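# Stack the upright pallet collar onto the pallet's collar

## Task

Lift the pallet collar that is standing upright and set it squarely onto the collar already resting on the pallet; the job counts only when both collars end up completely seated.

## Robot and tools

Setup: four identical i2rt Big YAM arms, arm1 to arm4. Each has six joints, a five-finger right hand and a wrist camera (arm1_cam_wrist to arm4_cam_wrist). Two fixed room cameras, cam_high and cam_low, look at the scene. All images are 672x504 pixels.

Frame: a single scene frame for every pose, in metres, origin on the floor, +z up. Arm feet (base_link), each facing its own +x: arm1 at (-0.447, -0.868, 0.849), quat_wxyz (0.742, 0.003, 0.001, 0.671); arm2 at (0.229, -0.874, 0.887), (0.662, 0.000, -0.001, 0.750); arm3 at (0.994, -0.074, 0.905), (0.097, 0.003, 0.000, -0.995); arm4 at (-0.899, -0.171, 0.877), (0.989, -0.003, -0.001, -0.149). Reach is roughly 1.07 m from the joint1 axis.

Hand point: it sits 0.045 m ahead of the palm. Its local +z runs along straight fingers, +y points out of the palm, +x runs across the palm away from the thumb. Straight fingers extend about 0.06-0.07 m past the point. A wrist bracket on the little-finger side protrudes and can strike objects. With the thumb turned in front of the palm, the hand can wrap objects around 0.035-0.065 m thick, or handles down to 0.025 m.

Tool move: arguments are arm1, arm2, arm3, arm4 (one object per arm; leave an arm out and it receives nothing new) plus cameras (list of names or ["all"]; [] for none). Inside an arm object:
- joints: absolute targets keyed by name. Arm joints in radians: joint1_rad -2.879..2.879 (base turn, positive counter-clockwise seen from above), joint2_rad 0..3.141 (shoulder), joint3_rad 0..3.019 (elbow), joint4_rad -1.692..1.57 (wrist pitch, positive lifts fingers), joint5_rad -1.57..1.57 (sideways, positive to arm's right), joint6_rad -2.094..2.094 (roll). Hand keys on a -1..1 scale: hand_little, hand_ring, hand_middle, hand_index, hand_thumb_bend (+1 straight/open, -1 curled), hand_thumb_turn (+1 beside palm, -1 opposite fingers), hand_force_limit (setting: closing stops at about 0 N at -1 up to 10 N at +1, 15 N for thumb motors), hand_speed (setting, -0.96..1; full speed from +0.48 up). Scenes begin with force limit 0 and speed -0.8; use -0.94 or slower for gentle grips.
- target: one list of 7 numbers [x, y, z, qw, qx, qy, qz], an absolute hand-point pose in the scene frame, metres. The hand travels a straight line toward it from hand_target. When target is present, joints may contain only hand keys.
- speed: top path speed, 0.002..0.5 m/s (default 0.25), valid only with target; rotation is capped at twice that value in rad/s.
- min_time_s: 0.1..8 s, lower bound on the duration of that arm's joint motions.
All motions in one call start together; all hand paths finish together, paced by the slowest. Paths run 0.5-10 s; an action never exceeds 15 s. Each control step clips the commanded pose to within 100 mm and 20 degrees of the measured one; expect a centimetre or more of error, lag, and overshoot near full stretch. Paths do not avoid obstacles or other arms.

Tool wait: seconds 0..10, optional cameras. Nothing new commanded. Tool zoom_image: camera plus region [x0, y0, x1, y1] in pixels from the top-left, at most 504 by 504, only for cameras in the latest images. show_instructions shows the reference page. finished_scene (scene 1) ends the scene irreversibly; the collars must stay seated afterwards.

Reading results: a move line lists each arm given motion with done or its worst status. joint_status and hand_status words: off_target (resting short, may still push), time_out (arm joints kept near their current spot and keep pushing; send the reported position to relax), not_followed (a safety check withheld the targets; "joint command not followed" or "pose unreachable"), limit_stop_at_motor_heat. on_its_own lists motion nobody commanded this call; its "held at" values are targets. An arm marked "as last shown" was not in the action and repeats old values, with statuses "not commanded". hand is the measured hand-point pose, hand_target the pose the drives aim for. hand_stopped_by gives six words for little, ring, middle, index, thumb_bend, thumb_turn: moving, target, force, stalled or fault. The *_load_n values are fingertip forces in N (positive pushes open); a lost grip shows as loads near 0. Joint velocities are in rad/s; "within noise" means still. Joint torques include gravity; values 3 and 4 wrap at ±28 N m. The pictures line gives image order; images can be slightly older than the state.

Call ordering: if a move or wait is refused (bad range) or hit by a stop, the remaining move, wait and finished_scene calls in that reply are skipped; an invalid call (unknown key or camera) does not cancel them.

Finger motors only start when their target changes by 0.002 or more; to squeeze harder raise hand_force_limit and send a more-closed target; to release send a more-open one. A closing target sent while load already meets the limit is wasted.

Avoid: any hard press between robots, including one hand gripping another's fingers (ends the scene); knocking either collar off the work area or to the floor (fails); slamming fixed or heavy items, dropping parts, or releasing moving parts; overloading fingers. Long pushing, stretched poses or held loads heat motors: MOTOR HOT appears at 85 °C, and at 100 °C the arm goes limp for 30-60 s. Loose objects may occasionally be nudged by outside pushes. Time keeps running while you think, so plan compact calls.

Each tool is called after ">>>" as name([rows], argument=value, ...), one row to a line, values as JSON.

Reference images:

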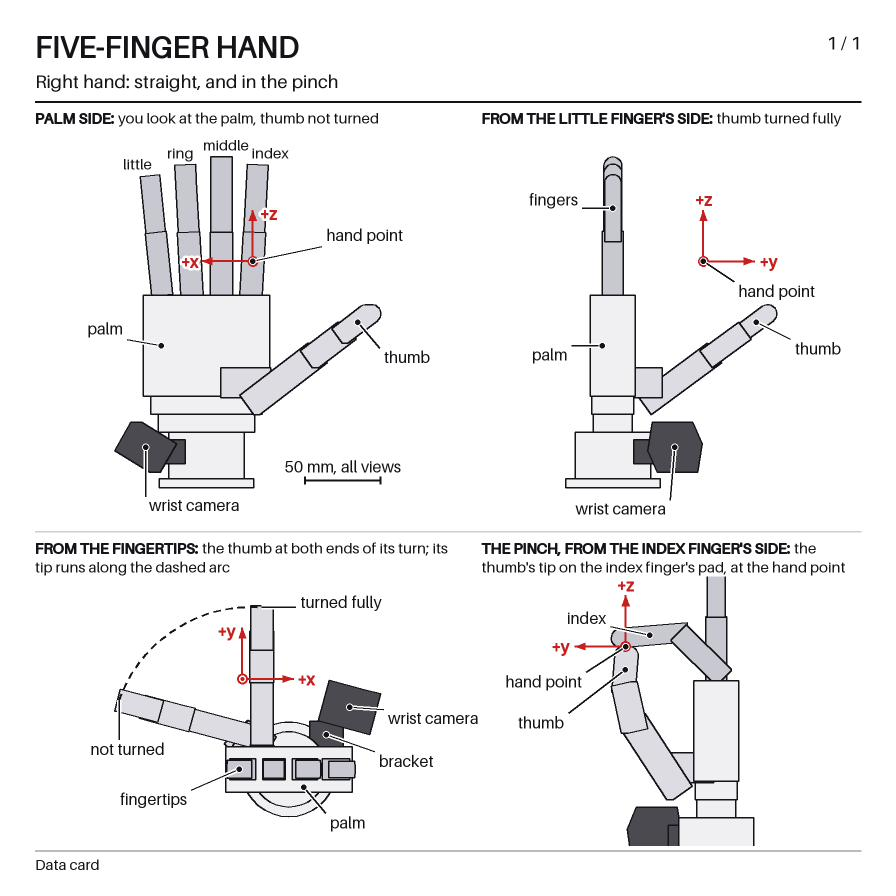

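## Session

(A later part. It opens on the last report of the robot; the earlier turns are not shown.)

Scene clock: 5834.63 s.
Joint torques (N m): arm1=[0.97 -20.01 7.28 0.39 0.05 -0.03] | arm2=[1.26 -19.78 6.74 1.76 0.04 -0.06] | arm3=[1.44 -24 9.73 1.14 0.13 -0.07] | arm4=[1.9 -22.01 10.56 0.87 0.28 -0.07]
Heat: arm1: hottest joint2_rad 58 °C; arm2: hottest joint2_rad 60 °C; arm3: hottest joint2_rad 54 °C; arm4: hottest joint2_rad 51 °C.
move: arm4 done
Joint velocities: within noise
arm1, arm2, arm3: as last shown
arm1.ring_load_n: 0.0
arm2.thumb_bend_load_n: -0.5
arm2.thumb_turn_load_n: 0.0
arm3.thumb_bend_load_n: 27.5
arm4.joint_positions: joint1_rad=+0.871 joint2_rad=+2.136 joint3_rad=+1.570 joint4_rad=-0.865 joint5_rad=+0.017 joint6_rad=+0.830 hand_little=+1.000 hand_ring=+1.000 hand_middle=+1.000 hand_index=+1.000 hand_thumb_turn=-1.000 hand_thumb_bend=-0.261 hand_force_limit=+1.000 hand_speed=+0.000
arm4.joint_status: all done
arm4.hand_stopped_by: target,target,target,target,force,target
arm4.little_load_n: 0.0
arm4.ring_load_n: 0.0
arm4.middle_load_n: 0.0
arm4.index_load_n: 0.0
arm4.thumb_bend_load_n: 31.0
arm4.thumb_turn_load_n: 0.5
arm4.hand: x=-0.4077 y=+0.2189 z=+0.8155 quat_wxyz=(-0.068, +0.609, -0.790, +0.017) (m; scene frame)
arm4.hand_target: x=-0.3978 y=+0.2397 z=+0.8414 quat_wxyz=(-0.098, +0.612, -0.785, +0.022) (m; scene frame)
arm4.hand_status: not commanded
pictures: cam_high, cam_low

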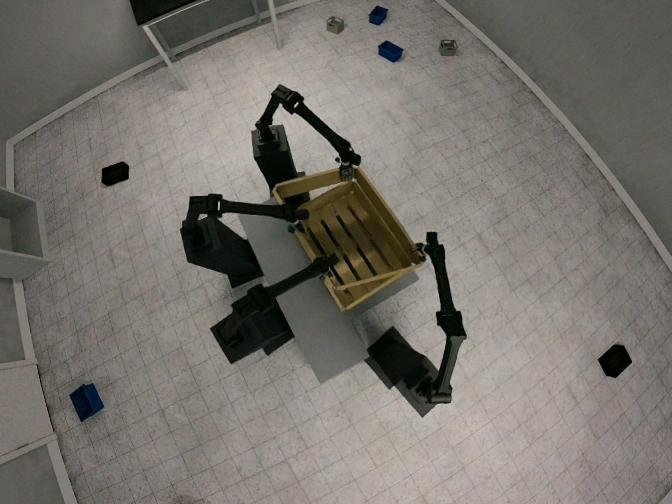

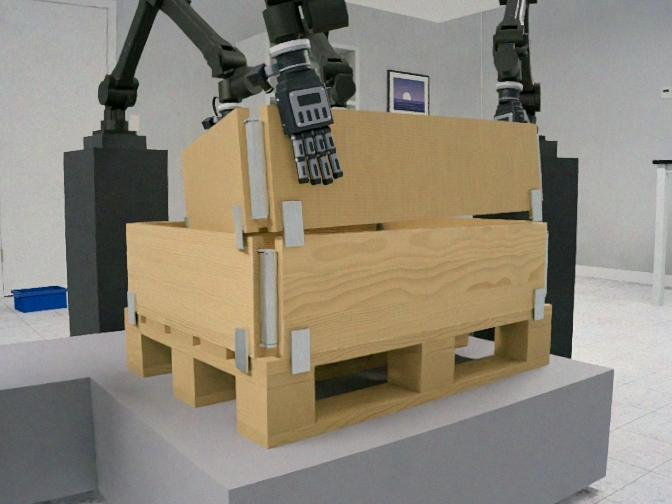

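>>> move(arm4={"joints":{"joint1_rad":0.930,"joint2_rad":2.095,"joint3_rad":1.640,"joint4_rad":-0.865,"joint5_rad":0.030,"joint6_rad":0.850},"min_time_s":4}, cameras=["cam_low","cam_high"])

>>> zoom_image(camera="cam_low", region=[470, 150, 560, 240])

>>> zoom_image(camera="cam_low", region=[220, 180, 320, 260])

Scene clock: 5847.70 s.
Joint torques (N m): arm1=[0.91 -20.07 7.28 0.36 0.04 -0.03] | arm2=[1.14 -19.9 6.79 1.68 0.06 -0.07] | arm3=[1.55 -23.94 9.62 1.11 0.13 -0.08] | arm4=[4.31 -23.47 13.59 0.62 0.16 0.01]
Heat: arm1: hottest joint2_rad 56 °C; arm2: hottest joint2_rad 62 °C; arm3: hottest joint2_rad 54 °C; arm4: hottest joint2_rad 51 °C.
move: arm4 time_out
Joint velocities: within noise
arm1, arm2, arm3: as last shown
arm1.joint_positions: joint1_rad=-0.273 joint2_rad=+2.222 joint3_rad=+1.684 joint4_rad=-0.853 joint5_rad=-0.003 joint6_rad=-0.440 hand_little=+1.000 hand_ring=+1.000 hand_middle=+1.000 hand_index=+1.000 hand_thumb_turn=-1.000 hand_thumb_bend=+0.400 hand_force_limit=+1.000 hand_speed=+0.000
arm1.hand: x=-0.2255 y=-0.2948 z=+0.7684 quat_wxyz=(-0.085, +0.995, +0.033, +0.032) (m; scene frame)
arm1.hand_target: x=-0.2224 y=-0.2870 z=+0.7805 quat_wxyz=(-0.099, +0.994, +0.033, +0.038) (m; scene frame)
arm2.middle_load_n: -0.5
arm2.thumb_bend_load_n: 0.0
arm4.joint_positions: joint1_rad=+0.876 joint2_rad=+2.136 joint3_rad=+1.570 joint4_rad=-0.865 joint5_rad=+0.026 joint6_rad=+0.834 hand_little=+1.000 hand_ring=+1.000 hand_middle=+1.000 hand_index=+1.000 hand_thumb_turn=-1.000 hand_thumb_bend=-0.261 hand_force_limit=+1.000 hand_speed=+0.000
arm4.joint_status: joint1_rad time_out (moved +0.004 of +0.059); the others done
arm4.hand_stopped_by: target,target,target,target,force,target
arm4.little_load_n: 0.0
arm4.ring_load_n: 0.5
arm4.middle_load_n: 0.0
arm4.index_load_n: 0.0
arm4.thumb_bend_load_n: 33.5
arm4.thumb_turn_load_n: 3.0
arm4.on_its_own: joint1_rad reads +0.876 and still pushes toward +0.930 since a time_out
arm4.hand: x=-0.4084 y=+0.2200 z=+0.8151 quat_wxyz=(-0.068, +0.609, -0.790, +0.021) (m; scene frame)
arm4.hand_target: x=-0.3982 y=+0.2693 z=+0.8661 quat_wxyz=(-0.123, +0.620, -0.775, +0.023) (m; scene frame)
arm4.hand_status: not commanded
pictures: cam_high, cam_low

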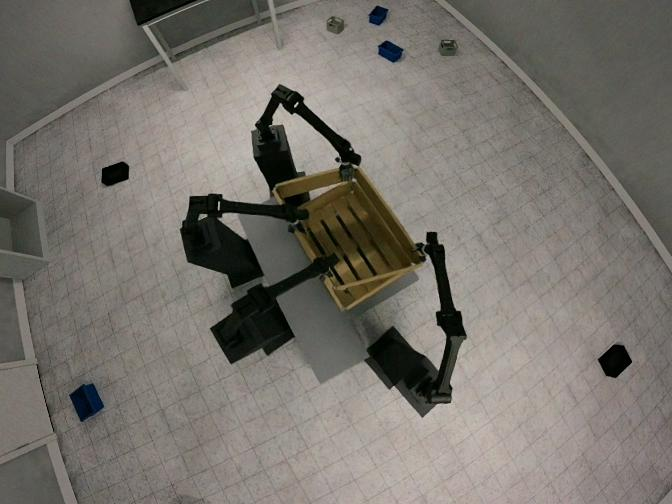

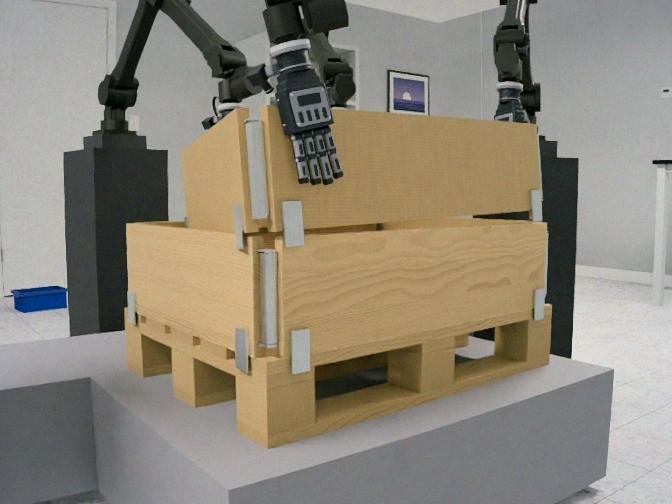

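Scaled by 5.600 from the camera's 672x504 image, which has a finer 960x720 frame.

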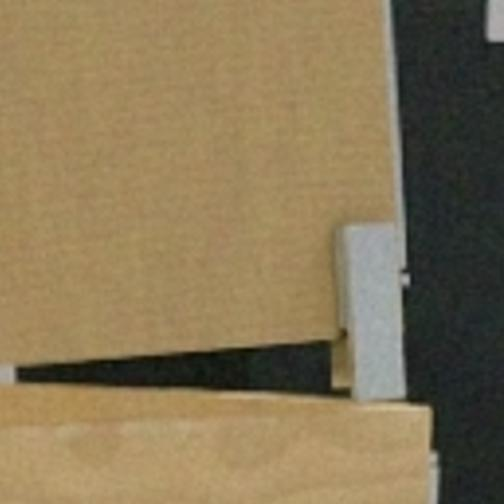

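Scaled by 5.040 from the camera's 672x504 image, which has a finer 960x720 frame.

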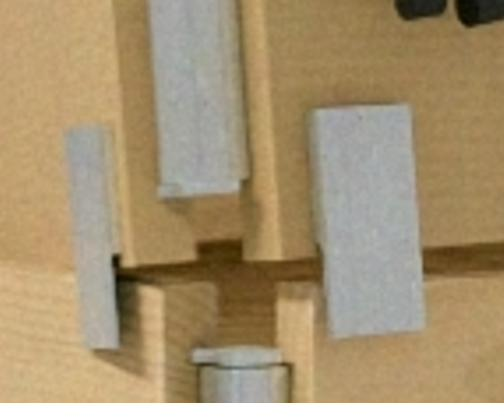

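>>> move(arm4={"joints":{"joint1_rad":0.888,"joint2_rad":2.035,"joint3_rad":1.640,"joint4_rad":-0.835,"joint5_rad":0.028,"joint6_rad":0.835},"min_time_s":4}, cameras=["cam_low","cam_high"])

>>> zoom_image(camera="cam_low", region=[470, 150, 560, 240])

>>> zoom_image(camera="cam_low", region=[220, 180, 320, 260])

Scene clock: 5859.30 s.
Joint torques (N m): arm1=[0.91 -20.07 7.3 0.36 0.05 -0.03] | arm2=[1.08 -19.84 6.84 1.73 0.04 -0.06] | arm3=[1.67 -24.41 9.66 1.2 0.16 -0.05] | arm4=[1.26 -27.93 13.6 1.85 0.07 -0.14]
Heat: arm1: hottest joint2_rad 55 °C; arm2: hottest joint2_rad 63 °C; arm3: hottest joint2_rad 54 °C; arm4: hottest joint2_rad 51 °C.
move: arm4 done
Joint velocities: within noise
arm1, arm2, arm3: as last shown
arm2.little_load_n: -0.5
arm2.middle_load_n: 0.0
arm2.thumb_bend_load_n: -0.5
arm3.thumb_bend_load_n: 27.0
arm3.hand: x=+0.2482 y=+0.2699 z=+0.8031 quat_wxyz=(+0.058, -0.989, -0.036, +0.129) (m; scene frame)
arm4.joint_positions: joint1_rad=+0.875 joint2_rad=+2.131 joint3_rad=+1.570 joint4_rad=-0.862 joint5_rad=+0.026 joint6_rad=+0.834 hand_little=+1.000 hand_ring=+1.000 hand_middle=+1.000 hand_index=+1.000 hand_thumb_turn=-1.000 hand_thumb_bend=-0.261 hand_force_limit=+1.000 hand_speed=+0.000
arm4.joint_status: all done
arm4.hand_stopped_by: target,target,target,target,force,target
arm4.little_load_n: 0.0
arm4.ring_load_n: 0.0
arm4.middle_load_n: 0.0
arm4.index_load_n: -0.5
arm4.thumb_bend_load_n: 35.0
arm4.thumb_turn_load_n: 3.0
arm4.hand: x=-0.4066 y=+0.2205 z=+0.8183 quat_wxyz=(-0.072, +0.608, -0.790, +0.022) (m; scene frame)
arm4.hand_target: x=-0.3683 y=+0.2559 z=+0.9071 quat_wxyz=(-0.167, +0.605, -0.778, +0.029) (m; scene frame)
arm4.hand_status: not commanded
pictures: cam_high, cam_low

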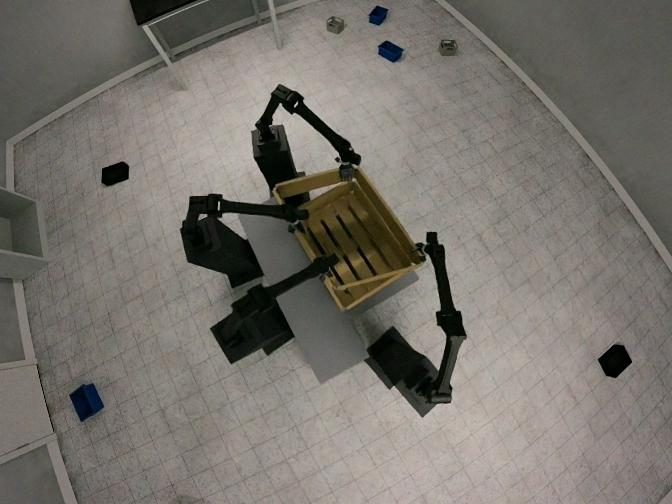

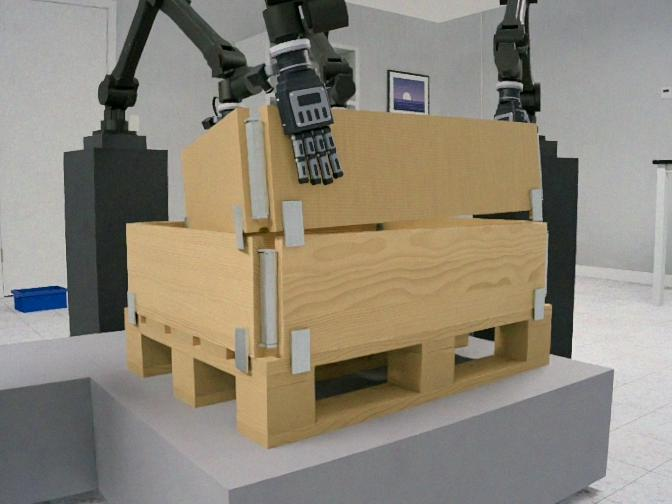

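Scaled by 5.600 from the camera's 672x504 image, which has a finer 960x720 frame.

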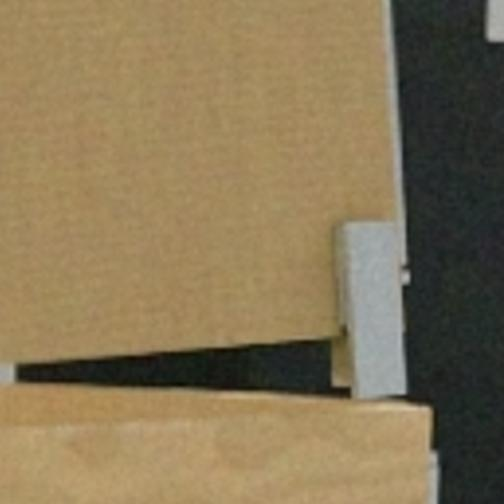

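Scaled by 5.040 from the camera's 672x504 image, which has a finer 960x720 frame.

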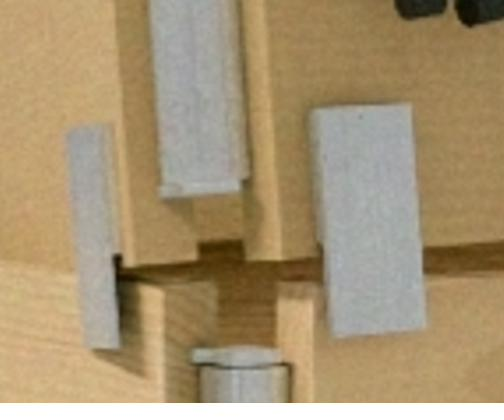

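>>> move(arm1={"joints":{"joint1_rad":-0.265,"joint2_rad":2.240,"joint3_rad":1.770,"joint4_rad":-0.882,"joint5_rad":-0.003,"joint6_rad":-0.440},"min_time_s":2}, arm2={"joints":{"joint1_rad":0.023,"joint2_rad":2.296,"joint3_rad":1.745,"joint4_rad":-0.805,"joint5_rad":0.006,"joint6_rad":0.098},"min_time_s":2})

>>> move(arm4={"joints":{"joint1_rad":0.903,"joint2_rad":2.035,"joint3_rad":1.650,"joint4_rad":-0.837,"joint5_rad":0.028,"joint6_rad":0.842},"min_time_s":4}, cameras=["cam_low","cam_high"])

>>> zoom_image(camera="cam_low", region=[470, 150, 560, 240])

>>> zoom_image(camera="cam_low", region=[220, 180, 320, 260])

Scene clock: 5871.57 s.
Joint torques (N m): arm1=[1.61 -17.73 10.21 -0.13 0.04 -0.03] | arm2=[1.14 -17.55 10 0.83 0 -0.07] | arm3=[1.14 -24.23 9.72 1.22 0.16 -0.09] | arm4=[1.32 -27.93 13.59 1.85 0.07 -0.14]
Heat: arm1: hottest joint2_rad 55 °C; arm2: hottest joint2_rad 64 °C; arm3: hottest joint2_rad 54 °C; arm4: hottest joint2_rad 54 °C.
move: arm1 done; arm2 done
Joint velocities: within noise
arm1.joint_positions: joint1_rad=-0.273 joint2_rad=+2.226 joint3_rad=+1.730 joint4_rad=-0.874 joint5_rad=-0.003 joint6_rad=-0.440 hand_little=+1.000 hand_ring=+1.000 hand_middle=+1.000 hand_index=+1.000 hand_thumb_turn=-1.000 hand_thumb_bend=+0.400 hand_force_limit=+1.000 hand_speed=+0.000
arm1.joint_status: all done
arm1.hand_stopped_by: target,target,target,target,target,target
arm1.little_load_n: 0.0
arm1.ring_load_n: 0.0
arm1.middle_load_n: 0.0
arm1.index_load_n: 0.0
arm1.thumb_bend_load_n: 0.0
arm1.thumb_turn_load_n: 0.0
arm1.hand: x=-0.2201 y=-0.2814 z=+0.7808 quat_wxyz=(-0.094, +0.994, +0.033, +0.036) (m; scene frame)
arm1.hand_target: x=-0.2200 y=-0.2671 z=+0.7855 quat_wxyz=(-0.103, +0.993, +0.037, +0.039) (m; scene frame)
arm1.hand_status: not commanded
arm2.joint_positions: joint1_rad=+0.023 joint2_rad=+2.276 joint3_rad=+1.701 joint4_rad=-0.794 joint5_rad=+0.006 joint6_rad=+0.098 hand_little=+1.000 hand_ring=+1.000 hand_middle=+1.000 hand_index=+1.000 hand_thumb_turn=-1.000 hand_thumb_bend=+0.400 hand_force_limit=+1.000 hand_speed=+0.000
arm2.joint_status: all done
arm2.hand_stopped_by: target,target,target,target,target,target
arm2.little_load_n: 0.0
arm2.ring_load_n: 0.0
arm2.middle_load_n: 0.0
arm2.index_load_n: 0.0
arm2.thumb_bend_load_n: 0.0
arm2.thumb_turn_load_n: 0.0
arm2.hand: x=+0.1011 y=-0.2486 z=+0.7805 quat_wxyz=(-0.101, +0.995, +0.024, -0.009) (m; scene frame)
arm2.hand_target: x=+0.0992 y=-0.2356 z=+0.7820 quat_wxyz=(-0.107, +0.994, +0.024, -0.009) (m; scene frame)
arm2.hand_status: not commanded
arm3, arm4: as last shown
arm3.middle_load_n: 0.5
arm4.index_load_n: 0.0
pictures: none

Scene clock: 5875.87 s.
Joint torques (N m): arm1=[1.61 -17.9 10.19 -0.16 0.04 -0.02] | arm2=[1.26 -17.61 10.07 0.77 -0.01 -0.05] | arm3=[1.55 -23.88 9.62 1.07 0.16 -0.07] | arm4=[2.43 -27.87 14.41 1.78 0.08 -0.07]
Heat: arm1: hottest joint2_rad 55 °C; arm2: hottest joint2_rad 64 °C; arm3: hottest joint2_rad 54 °C; arm4: hottest joint2_rad 55 °C.
move: arm4 done
Joint velocities: within noise
arm1, arm2, arm3: as last shown
arm1.joint_positions: joint1_rad=-0.273 joint2_rad=+2.226 joint3_rad=+1.730 joint4_rad=-0.875 joint5_rad=-0.003 joint6_rad=-0.440 hand_little=+1.000 hand_ring=+1.000 hand_middle=+1.000 hand_index=+1.000 hand_thumb_turn=-1.000 hand_thumb_bend=+0.400 hand_force_limit=+1.000 hand_speed=+0.000
arm1.hand: x=-0.2202 y=-0.2815 z=+0.7809 quat_wxyz=(-0.094, +0.994, +0.033, +0.036) (m; scene frame)
arm1.hand_target: x=-0.2200 y=-0.2671 z=+0.7857 quat_wxyz=(-0.103, +0.993, +0.037, +0.039) (m; scene frame)
arm2.middle_load_n: -0.5
arm3.middle_load_n: 0.0
arm4.joint_positions: joint1_rad=+0.875 joint2_rad=+2.131 joint3_rad=+1.570 joint4_rad=-0.862 joint5_rad=+0.026 joint6_rad=+0.834 hand_little=+1.000 hand_ring=+1.000 hand_middle=+1.000 hand_index=+1.000 hand_thumb_turn=-1.000 hand_thumb_bend=-0.261 hand_force_limit=+1.000 hand_speed=+0.000
arm4.joint_status: all done
arm4.hand_stopped_by: target,target,target,target,force,target
arm4.little_load_n: 0.0
arm4.ring_load_n: 0.0
arm4.middle_load_n: 0.0
arm4.index_load_n: 0.0
arm4.thumb_bend_load_n: 35.0
arm4.thumb_turn_load_n: 3.0
arm4.hand: x=-0.4066 y=+0.2205 z=+0.8183 quat_wxyz=(-0.072, +0.608, -0.790, +0.022) (m; scene frame)
arm4.hand_target: x=-0.3717 y=+0.2662 z=+0.9112 quat_wxyz=(-0.171, +0.608, -0.775, +0.027) (m; scene frame)
arm4.hand_status: not commanded
pictures: cam_high, cam_low

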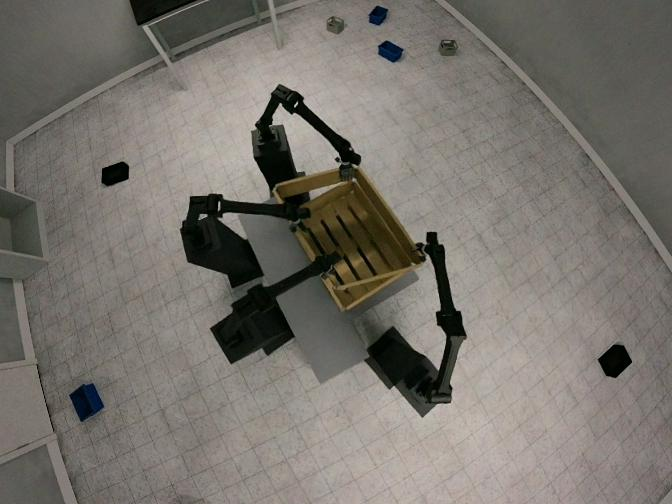

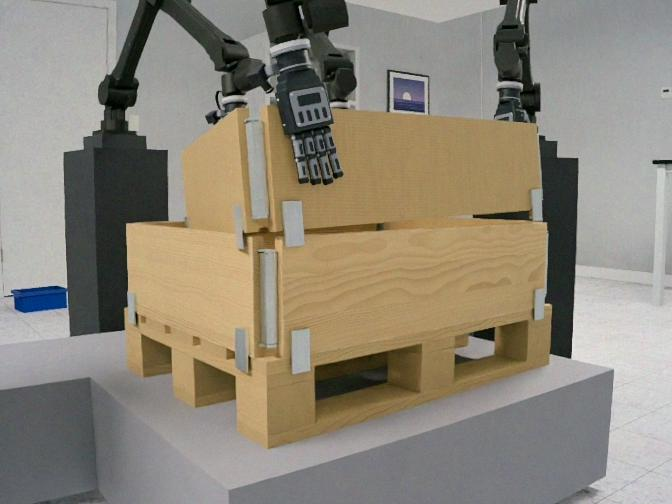

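Scaled by 5.600 from the camera's 672x504 image, which has a finer 960x720 frame.

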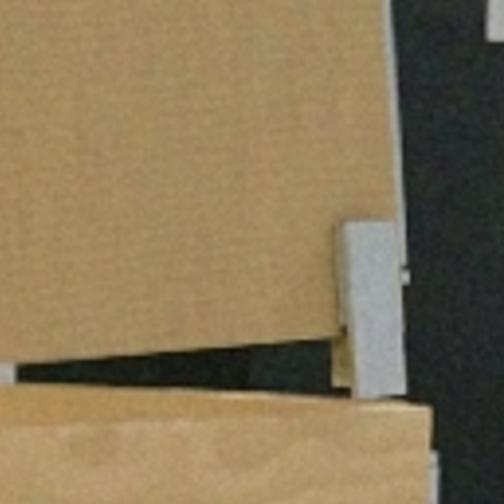

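Scaled by 5.040 from the camera's 672x504 image, which has a finer 960x720 frame.

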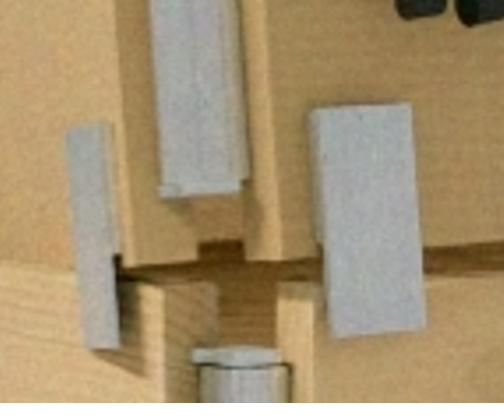

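>>> move(arm4={"joints":{"joint1_rad":0.935,"joint2_rad":2.035,"joint3_rad":1.665,"joint4_rad":-0.840,"joint5_rad":0.028,"joint6_rad":0.855},"min_time_s":5}, cameras=["cam_low","cam_high"])

>>> zoom_image(camera="cam_low", region=[470, 150, 560, 240])

>>> zoom_image(camera="cam_low", region=[220, 180, 320, 260])

Scene clock: 5889.60 s.
Joint torques (N m): arm1=[1.55 -17.85 10.18 -0.18 0.04 -0.03] | arm2=[1.03 -17.55 10.03 0.83 -0.01 -0.07] | arm3=[1.32 -24.23 9.63 1.21 0.15 -0.08] | arm4=[4.54 -27.99 15.58 1.63 0.06 0.04]
Heat: arm1: hottest joint2_rad 54 °C; arm2: hottest joint2_rad 63 °C; arm3: hottest joint2_rad 55 °C; arm4: hottest joint2_rad 56 °C.
move: arm4 time_out
Joint velocities: within noise
arm1, arm2, arm3: as last shown
arm2.middle_load_n: 0.0
arm4.joint_positions: joint1_rad=+0.877 joint2_rad=+2.131 joint3_rad=+1.570 joint4_rad=-0.862 joint5_rad=+0.027 joint6_rad=+0.835 hand_little=+1.000 hand_ring=+1.000 hand_middle=+1.000 hand_index=+1.000 hand_thumb_turn=-1.000 hand_thumb_bend=-0.261 hand_force_limit=+1.000 hand_speed=+0.000
arm4.joint_status: joint1_rad time_out (moved +0.001 of +0.060); joint3_rad time_out (moved +0.000 of +0.095); the others done
arm4.hand_stopped_by: target,target,target,target,force,target
arm4.little_load_n: 0.0
arm4.ring_load_n: 0.0
arm4.middle_load_n: 0.0
arm4.index_load_n: 0.0
arm4.thumb_bend_load_n: 35.5
arm4.thumb_turn_load_n: 3.5
arm4.on_its_own: joint1_rad reads +0.877 and still pushes toward +0.935 since a time_out; joint3_rad reads +1.570 and still pushes toward +1.665 since a time_out
arm4.hand: x=-0.4071 y=+0.2213 z=+0.8183 quat_wxyz=(-0.072, +0.608, -0.790, +0.022) (m; scene frame)
arm4.hand_target: x=-0.3813 y=+0.2868 z=+0.9176 quat_wxyz=(-0.178, +0.614, -0.769, +0.024) (m; scene frame)
arm4.hand_status: not commanded
pictures: cam_high, cam_low

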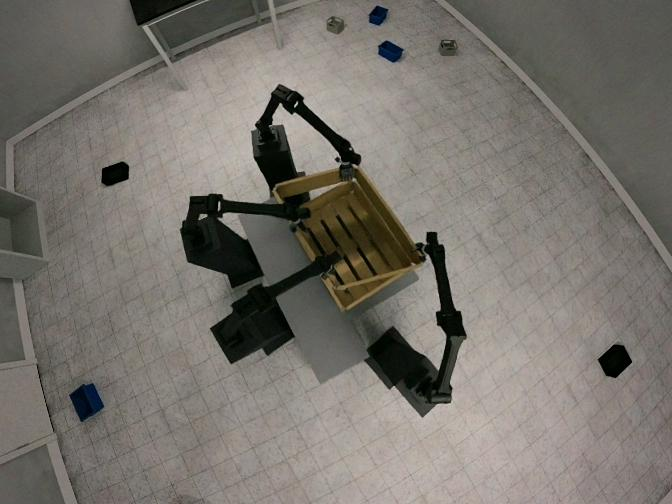

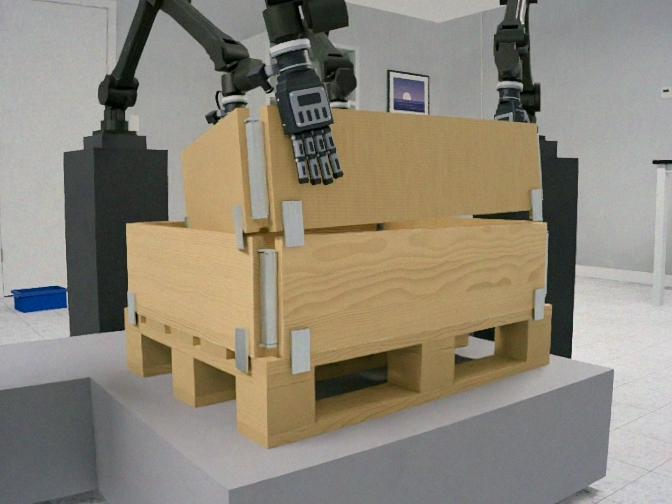

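Scaled by 5.600 from the camera's 672x504 image, which has a finer 960x720 frame.

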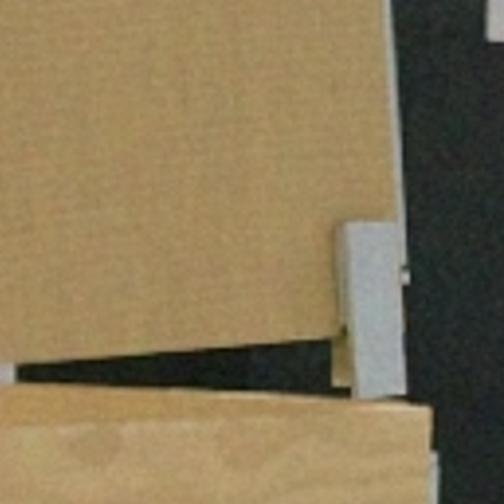

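Scaled by 5.040 from the camera's 672x504 image, which has a finer 960x720 frame.

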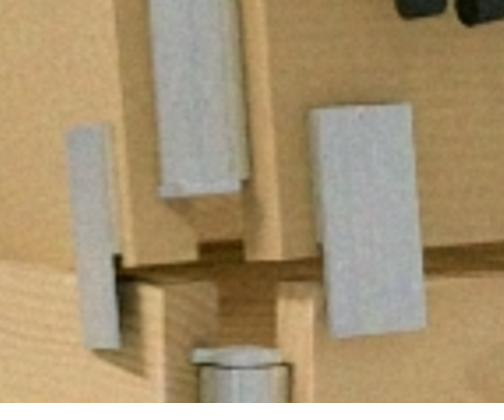

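>>> move(arm4={"joints":{"joint1_rad":0.877,"joint2_rad":2.105,"joint3_rad":1.590,"joint4_rad":-0.855,"joint5_rad":0.027,"joint6_rad":0.835},"min_time_s":2.5}, arm3={"joints":{"joint1_rad":-0.717,"joint2_rad":2.595,"joint3_rad":2.352,"joint4_rad":-1.006,"joint5_rad":-0.041,"joint6_rad":0.981},"min_time_s":2.5})

>>> move(arm3={"joints":{"hand_thumb_bend":1.0,"hand_speed":0}}, arm4={"joints":{"hand_thumb_bend":1.0,"hand_speed":0}}, cameras=["all"])

>>> zoom_image(camera="cam_low", region=[470, 150, 560, 240])

Scene clock: 5901.00 s.
Joint torques (N m): arm1=[1.61 -17.96 10.21 -0.14 0.04 -0.03] | arm2=[1.03 -17.55 10.03 0.81 0 -0.07] | arm3=[1.49 -24.23 9.55 1.11 -0.07 -0.07] | arm4=[0.56 -22.36 9.62 0.96 0.05 -0.16]
Heat: arm1: hottest joint2_rad 53 °C; arm2: hottest joint2_rad 62 °C; arm3: hottest joint2_rad 55 °C; arm4: hottest joint2_rad 56 °C.
move: arm3 done; arm4 done
Joint velocities: within noise
arm1, arm2: as last shown
arm1.thumb_bend_load_n: -0.5
arm3.joint_positions: joint1_rad=-0.718 joint2_rad=+2.615 joint3_rad=+2.342 joint4_rad=-1.012 joint5_rad=-0.044 joint6_rad=+0.981 hand_little=+1.000 hand_ring=+1.000 hand_middle=+1.000 hand_index=+1.000 hand_thumb_turn=-1.000 hand_thumb_bend=-0.369 hand_force_limit=+1.000 hand_speed=+0.000
arm3.joint_status: all done
arm3.hand_stopped_by: target,target,target,target,force,target
arm3.little_load_n: 0.0
arm3.ring_load_n: 0.0
arm3.middle_load_n: 0.0
arm3.index_load_n: 0.0
arm3.thumb_bend_load_n: 26.0
arm3.thumb_turn_load_n: 2.0
arm3.hand: x=+0.2481 y=+0.2697 z=+0.8033 quat_wxyz=(+0.057, -0.989, -0.036, +0.129) (m; scene frame)
arm3.hand_target: x=+0.2395 y=+0.2742 z=+0.8244 quat_wxyz=(+0.068, -0.987, -0.037, +0.144) (m; scene frame)
arm3.hand_status: not commanded
arm4.joint_positions: joint1_rad=+0.874 joint2_rad=+2.134 joint3_rad=+1.570 joint4_rad=-0.862 joint5_rad=+0.026 joint6_rad=+0.835 hand_little=+1.000 hand_ring=+1.000 hand_middle=+1.000 hand_index=+1.000 hand_thumb_turn=-1.000 hand_thumb_bend=-0.261 hand_force_limit=+1.000 hand_speed=+0.000
arm4.joint_status: all done
arm4.hand_stopped_by: target,target,target,target,force,target
arm4.little_load_n: 0.0
arm4.ring_load_n: 0.0
arm4.middle_load_n: 0.0
arm4.index_load_n: 0.0
arm4.thumb_bend_load_n: 34.5
arm4.thumb_turn_load_n: 2.5
arm4.hand: x=-0.4067 y=+0.2199 z=+0.8165 quat_wxyz=(-0.070, +0.608, -0.791, +0.022) (m; scene frame)
arm4.hand_target: x=-0.3940 y=+0.2299 z=+0.8412 quat_wxyz=(-0.098, +0.607, -0.788, +0.024) (m; scene frame)
arm4.hand_status: not commanded
pictures: none

Scene clock: 5902.47 s.
Joint torques (N m): arm1=[1.61 -17.9 10.07 -0.17 0.1 -0.03] | arm2=[1.14 -17.61 10.07 0.8 0 -0.07] | arm3=[2.55 -24.23 9.63 0.49 -0.42 -0.02] | arm4=[0.56 -19.37 9.91 1.02 0.05 -0.15]
Heat: arm1: hottest joint2_rad 53 °C; arm2: hottest joint2_rad 62 °C; arm3: hottest joint2_rad 55 °C; arm4: hottest joint2_rad 56 °C.
move: arm3 done; arm4 done
Joint velocities: within noise
arm1, arm2: as last shown
arm1.joint_positions: joint1_rad=-0.273 joint2_rad=+2.226 joint3_rad=+1.731 joint4_rad=-0.875 joint5_rad=-0.004 joint6_rad=-0.440 hand_little=+1.000 hand_ring=+1.000 hand_middle=+1.000 hand_index=+1.000 hand_thumb_turn=-1.000 hand_thumb_bend=+0.400 hand_force_limit=+1.000 hand_speed=+0.000
arm1.hand: x=-0.2202 y=-0.2808 z=+0.7811 quat_wxyz=(-0.095, +0.994, +0.033, +0.035) (m; scene frame)
arm1.hand_target: x=-0.2201 y=-0.2672 z=+0.7856 quat_wxyz=(-0.103, +0.993, +0.037, +0.039) (m; scene frame)
arm3.joint_positions: joint1_rad=-0.731 joint2_rad=+2.614 joint3_rad=+2.342 joint4_rad=-0.998 joint5_rad=-0.036 joint6_rad=+0.976 hand_little=+1.000 hand_ring=+1.000 hand_middle=+1.000 hand_index=+1.000 hand_thumb_turn=-1.000 hand_thumb_bend=+1.000 hand_force_limit=+1.000 hand_speed=+0.000
arm3.joint_status: all done
arm3.hand_stopped_by: target,target,target,target,target,target
arm3.little_load_n: -0.5
arm3.ring_load_n: 0.0
arm3.middle_load_n: 0.0
arm3.index_load_n: 0.0
arm3.thumb_bend_load_n: 0.0
arm3.thumb_turn_load_n: 0.0
arm3.hand: x=+0.2501 y=+0.2824 z=+0.8048 quat_wxyz=(+0.065, -0.988, -0.032, +0.133) (m; scene frame)
arm3.hand_target: x=+0.2395 y=+0.2743 z=+0.8245 quat_wxyz=(+0.068, -0.987, -0.037, +0.144) (m; scene frame)
arm3.hand_status: not commanded
arm4.joint_positions: joint1_rad=+0.874 joint2_rad=+2.099 joint3_rad=+1.570 joint4_rad=-0.862 joint5_rad=+0.026 joint6_rad=+0.835 hand_little=+1.000 hand_ring=+1.000 hand_middle=+1.000 hand_index=+1.000 hand_thumb_turn=-1.000 hand_thumb_bend=+1.000 hand_force_limit=+1.000 hand_speed=+0.000
arm4.joint_status: all done
arm4.hand_stopped_by: target,target,target,target,target,target
arm4.little_load_n: 0.0
arm4.ring_load_n: 0.0
arm4.middle_load_n: 0.0
arm4.index_load_n: 0.0
arm4.thumb_bend_load_n: -0.5
arm4.thumb_turn_load_n: 0.0
arm4.hand: x=-0.4013 y=+0.2235 z=+0.8378 quat_wxyz=(-0.088, +0.607, -0.790, +0.023) (m; scene frame)
arm4.hand_target: x=-0.3940 y=+0.2299 z=+0.8413 quat_wxyz=(-0.098, +0.607, -0.788, +0.024) (m; scene frame)
arm4.hand_status: not commanded
pictures: arm1_cam_wrist, arm2_cam_wrist, arm3_cam_wrist, arm4_cam_wrist, cam_high, cam_low
camera_calibration:
arm1_cam_wrist: T_world_to_cam=[[0.350954, -0.915402, -0.197157, -0.0241261], [-0.812645, -0.402355, 0.421567, -0.628261], [-0.46523, 0.0122681, -0.885105, 0.712044], [0, 0, 0, 1]] pos_world=[-0.170822, -0.283604, 0.89033]
arm2_cam_wrist: T_world_to_cam=[[0.357733, -0.92006, -0.159738, -0.149429], [-0.7939, -0.389714, 0.46674, -0.383105], [-0.491681, -0.040152, -0.869849, 0.835152], [0, 0, 0, 1]] pos_world=[0.159937, -0.253252, 0.881398]
arm3_cam_wrist: T_world_to_cam=[[0.271768, -0.943535, -0.189428, 0.35134], [-0.630833, -0.323309, 0.705351, -0.323867], [-0.726768, -0.072195, -0.683079, 0.87158], [0, 0, 0, 1]] pos_world=[0.333647, 0.289717, 0.890351]
arm4_cam_wrist: T_world_to_cam=[[-0.985345, -0.0114457, -0.170187, -0.254793], [-0.106912, 0.818876, 0.563925, -0.700718], [0.132907, 0.573856, -0.8081, 0.722585], [0, 0, 0, 1]] pos_world=[-0.422011, 0.156225, 0.935711]

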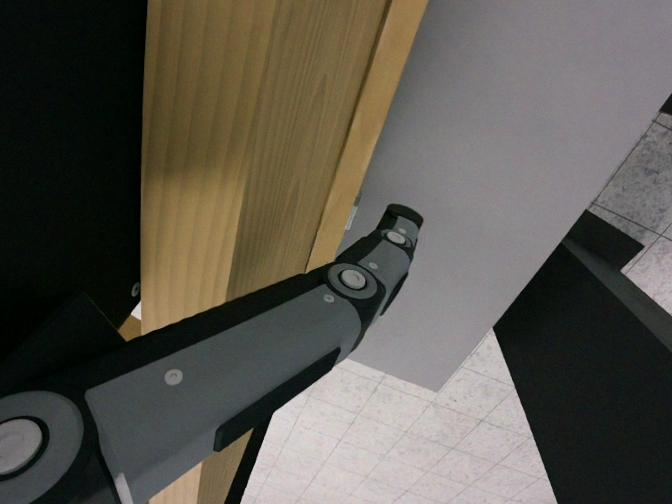

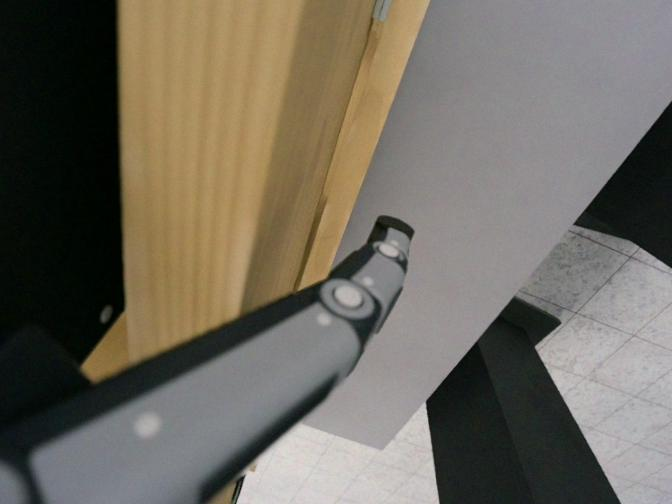

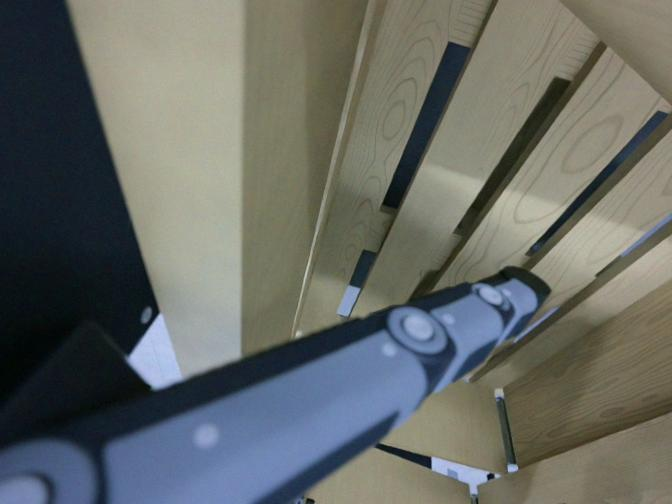

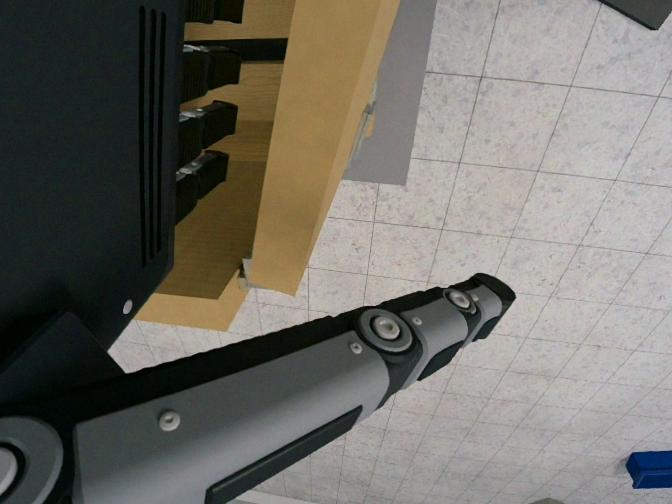

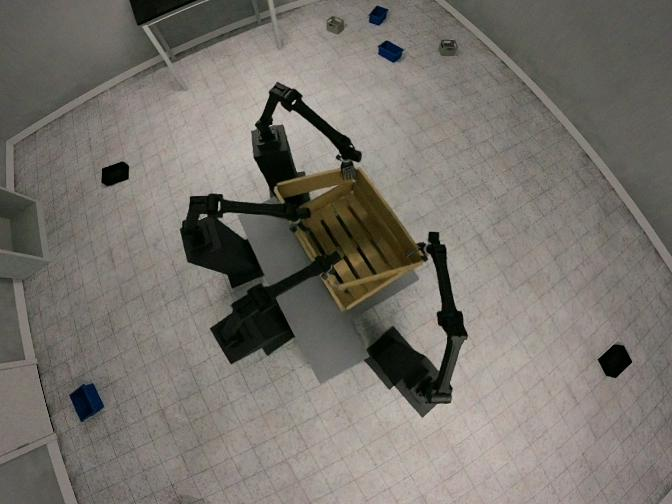

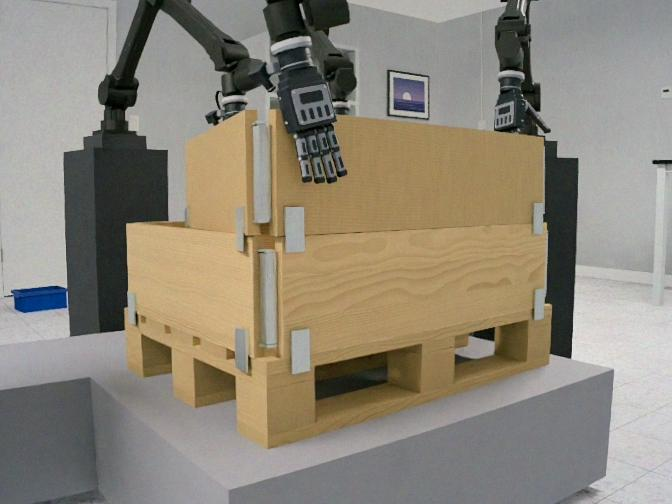

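Scaled by 5.600 from the camera's 672x504 image, which has a finer 960x720 frame.

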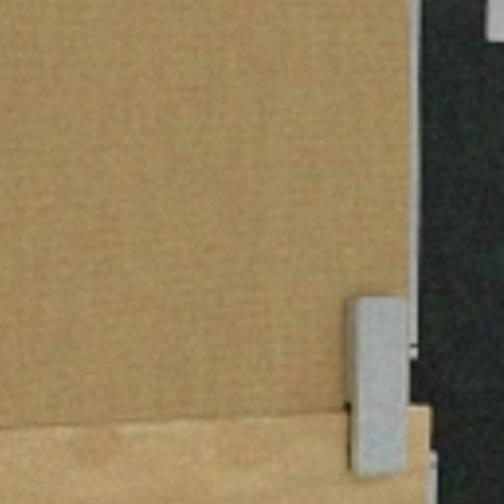

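>>> zoom_image(camera="cam_low", region=[170, 180, 340, 300])

>>> zoom_image(camera="cam_high", region=[260, 150, 360, 240])

>>> zoom_image(camera="cam_high", region=[320, 150, 440, 290])

>>> zoom_image(camera="arm4_cam_wrist", region=[220, 0, 460, 320])

>>> zoom_image(camera="cam_high", region=[310, 240, 430, 320])

Scaled by 2.965 from the camera's 672x504 image, which has a finer 960x720 frame.

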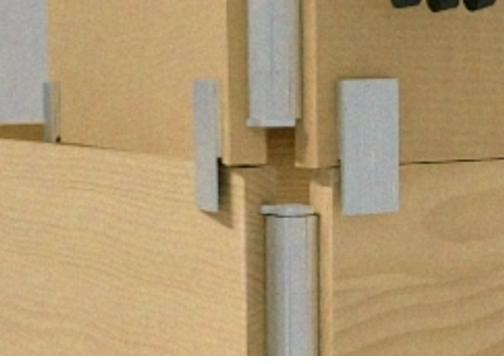

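Scaled by 5.040 from the camera's 672x504 image, which has a finer 960x720 frame.

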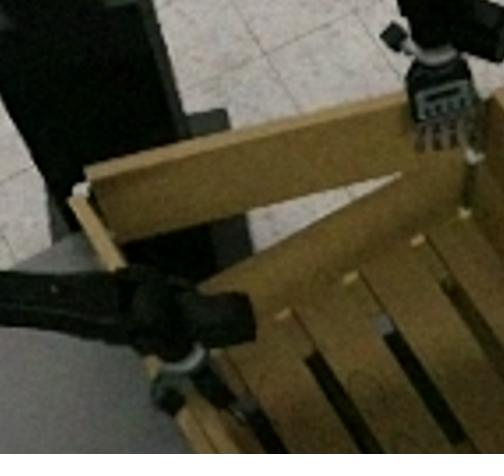

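Scaled by 3.600 from the camera's 672x504 image, which has a finer 960x720 frame.

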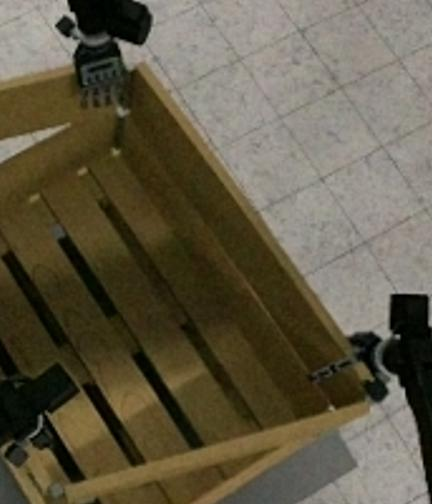

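Scaled by 1.575 from the camera's 672x504 image, which has a finer 960x720 frame.

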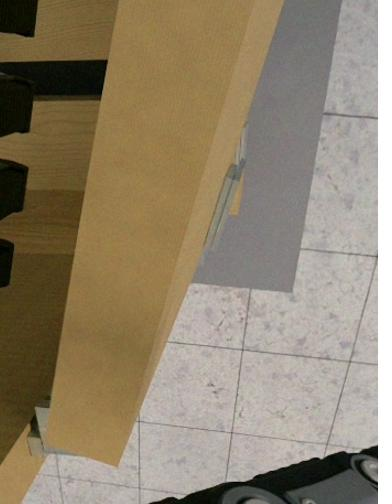

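Scaled by 4.200 from the camera's 672x504 image, which has a finer 960x720 frame.

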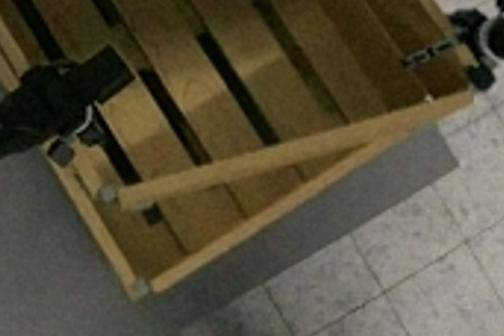

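>>> zoom_image(camera="arm1_cam_wrist", region=[120, 0, 460, 300])

>>> zoom_image(camera="arm2_cam_wrist", region=[100, 0, 440, 300])

Scaled by 1.482 from the camera's 672x504 image, which has a finer 960x720 frame.

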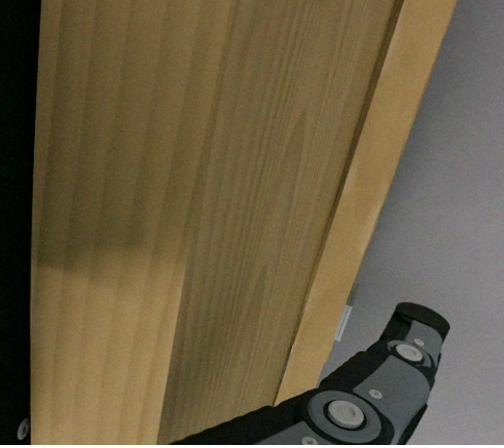

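Scaled by 1.482 from the camera's 672x504 image, which has a finer 960x720 frame.

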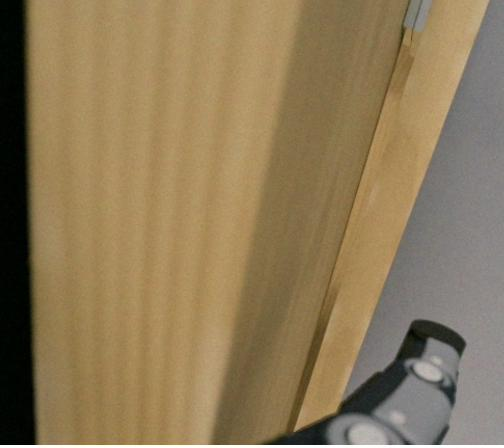

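>>> move(arm1={"target":[-0.225,-0.2765,0.84,0,0.99959,0.0288,0],"speed":0.08,"joints":{"hand_thumb_bend":1.0}}, arm2={"target":[0.090,-0.262,0.84,0,0.99959,0.0288,0],"speed":0.08,"joints":{"hand_thumb_bend":1.0}}, arm3={"target":[0.250,0.288,0.94,0.0023,0.9929,0.0191,-0.1175],"speed":0.08}, arm4={"target":[-0.402,0.220,0.95,0,0.6213,-0.7836,0],"speed":0.08}, cameras=["cam_low"])

Scene clock: 5976.57 s.
Joint torques (N m): arm1=[1.9 -19.08 10.56 -0.53 0.14 0.08] | arm2=[2.08 -16.79 10.56 0.43 -0.11 0.03] | arm3=[0.5 -22.83 13.24 0.21 -0.43 0.02] | arm4=[-0.67 -19.08 13.27 -0.18 -0.1 -0.33]
Heat: arm1: hottest joint3_rad 59 °C; arm2: hottest joint2_rad 61 °C; arm3: hottest joint2_rad 53 °C; arm4: hottest joint2_rad 50 °C.
move: arm1 off_target; arm2 off_target; arm3 off_target; arm4 off_target
Joint velocities: within noise
arm1.joint_positions: joint1_rad=-0.273 joint2_rad=+2.313 joint3_rad=+2.019 joint4_rad=-1.297 joint5_rad=+0.004 joint6_rad=-0.430 hand_little=+1.000 hand_ring=+1.000 hand_middle=+1.000 hand_index=+1.000 hand_thumb_turn=-1.000 hand_thumb_bend=+1.000 hand_force_limit=+1.000 hand_speed=+0.000
arm1.joint_status: all done
arm1.hand_stopped_by: target,target,target,target,target,target
arm1.little_load_n: 0.0
arm1.ring_load_n: 0.0
arm1.middle_load_n: 0.0
arm1.index_load_n: 0.0
arm1.thumb_bend_load_n: -0.5
arm1.thumb_turn_load_n: 0.0
arm1.hand: x=-0.2226 y=-0.2903 z=+0.8357 quat_wxyz=(+0.008, +1.000, +0.028, -0.005) (m; scene frame)
arm1.hand_target: x=-0.2252 y=-0.2770 z=+0.8401 quat_wxyz=(+0.000, +1.000, +0.029, +0.000) (m; scene frame)
arm1.hand_status: off_target (0.015 m and 1.1 deg from the pose sent, 0.059 m and 11.6 deg at the start)
arm2.joint_positions: joint1_rad=+0.027 joint2_rad=+2.276 joint3_rad=+1.886 joint4_rad=-1.177 joint5_rad=+0.001 joint6_rad=+0.098 hand_little=+1.000 hand_ring=+1.000 hand_middle=+1.000 hand_index=+1.000 hand_thumb_turn=-1.000 hand_thumb_bend=+1.000 hand_force_limit=+1.000 hand_speed=+0.000
arm2.joint_status: all done
arm2.hand_stopped_by: target,target,target,target,target,target
arm2.little_load_n: 0.0
arm2.ring_load_n: 0.0
arm2.middle_load_n: 0.0
arm2.index_load_n: 0.0
arm2.thumb_bend_load_n: 0.0
arm2.thumb_turn_load_n: 0.0
arm2.hand: x=+0.1006 y=-0.2705 z=+0.8488 quat_wxyz=(-0.002, +1.000, +0.026, +0.001) (m; scene frame)
arm2.hand_target: x=+0.0901 y=-0.2627 z=+0.8402 quat_wxyz=(-0.001, +1.000, +0.029, +0.000) (m; scene frame)
arm2.hand_status: off_target (0.016 m and 0.4 deg from the pose sent, 0.062 m and 11.6 deg at the start)
arm3.joint_positions: joint1_rad=-0.749 joint2_rad=+2.729 joint3_rad=+2.882 joint4_rad=-1.535 joint5_rad=-0.133 joint6_rad=+0.980 hand_little=+1.000 hand_ring=+1.000 hand_middle=+1.000 hand_index=+1.000 hand_thumb_turn=-1.000 hand_thumb_bend=+1.000 hand_force_limit=+1.000 hand_speed=+0.000
arm3.joint_status: not commanded
arm3.hand_stopped_by: target,target,target,target,target,target
arm3.little_load_n: 0.0
arm3.ring_load_n: 0.0
arm3.middle_load_n: 0.0
arm3.index_load_n: 0.0
arm3.thumb_bend_load_n: 0.0
arm3.thumb_turn_load_n: 0.0
arm3.hand: x=+0.2532 y=+0.2762 z=+0.9252 quat_wxyz=(-0.004, -0.993, -0.025, +0.112) (m; scene frame)
arm3.hand_target: x=+0.2513 y=+0.2873 z=+0.9398 quat_wxyz=(+0.003, -0.992, -0.016, +0.126) (m; scene frame)
arm3.hand_status: off_target (0.019 m and 0.9 deg from the pose sent, 0.135 m and 8.1 deg at the start; a joint's target at an end of its range on 23 of 80 steps)
arm4.joint_positions: joint1_rad=+0.874 joint2_rad=+2.090 joint3_rad=+1.845 joint4_rad=-1.349 joint5_rad=-0.003 joint6_rad=+0.810 hand_little=+1.000 hand_ring=+1.000 hand_middle=+1.000 hand_index=+1.000 hand_thumb_turn=-1.000 hand_thumb_bend=+1.000 hand_force_limit=+1.000 hand_speed=+0.000
arm4.joint_status: not commanded
arm4.hand_stopped_by: target,target,target,target,target,target
arm4.little_load_n: 0.0
arm4.ring_load_n: 0.0
arm4.middle_load_n: 0.0
arm4.index_load_n: 0.0
arm4.thumb_bend_load_n: 0.0
arm4.thumb_turn_load_n: 0.0
arm4.hand: x=-0.4199 y=+0.2184 z=+0.9411 quat_wxyz=(+0.013, +0.620, -0.785, +0.000) (m; scene frame)
arm4.hand_target: x=-0.4026 y=+0.2195 z=+0.9502 quat_wxyz=(-0.001, +0.621, -0.784, +0.000) (m; scene frame)
arm4.hand_status: off_target (0.020 m and 1.5 deg from the pose sent, 0.112 m and 10.6 deg at the start)
pictures: cam_low

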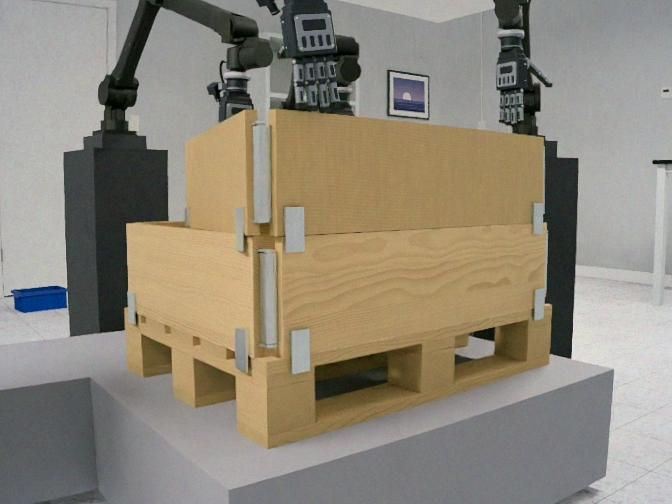

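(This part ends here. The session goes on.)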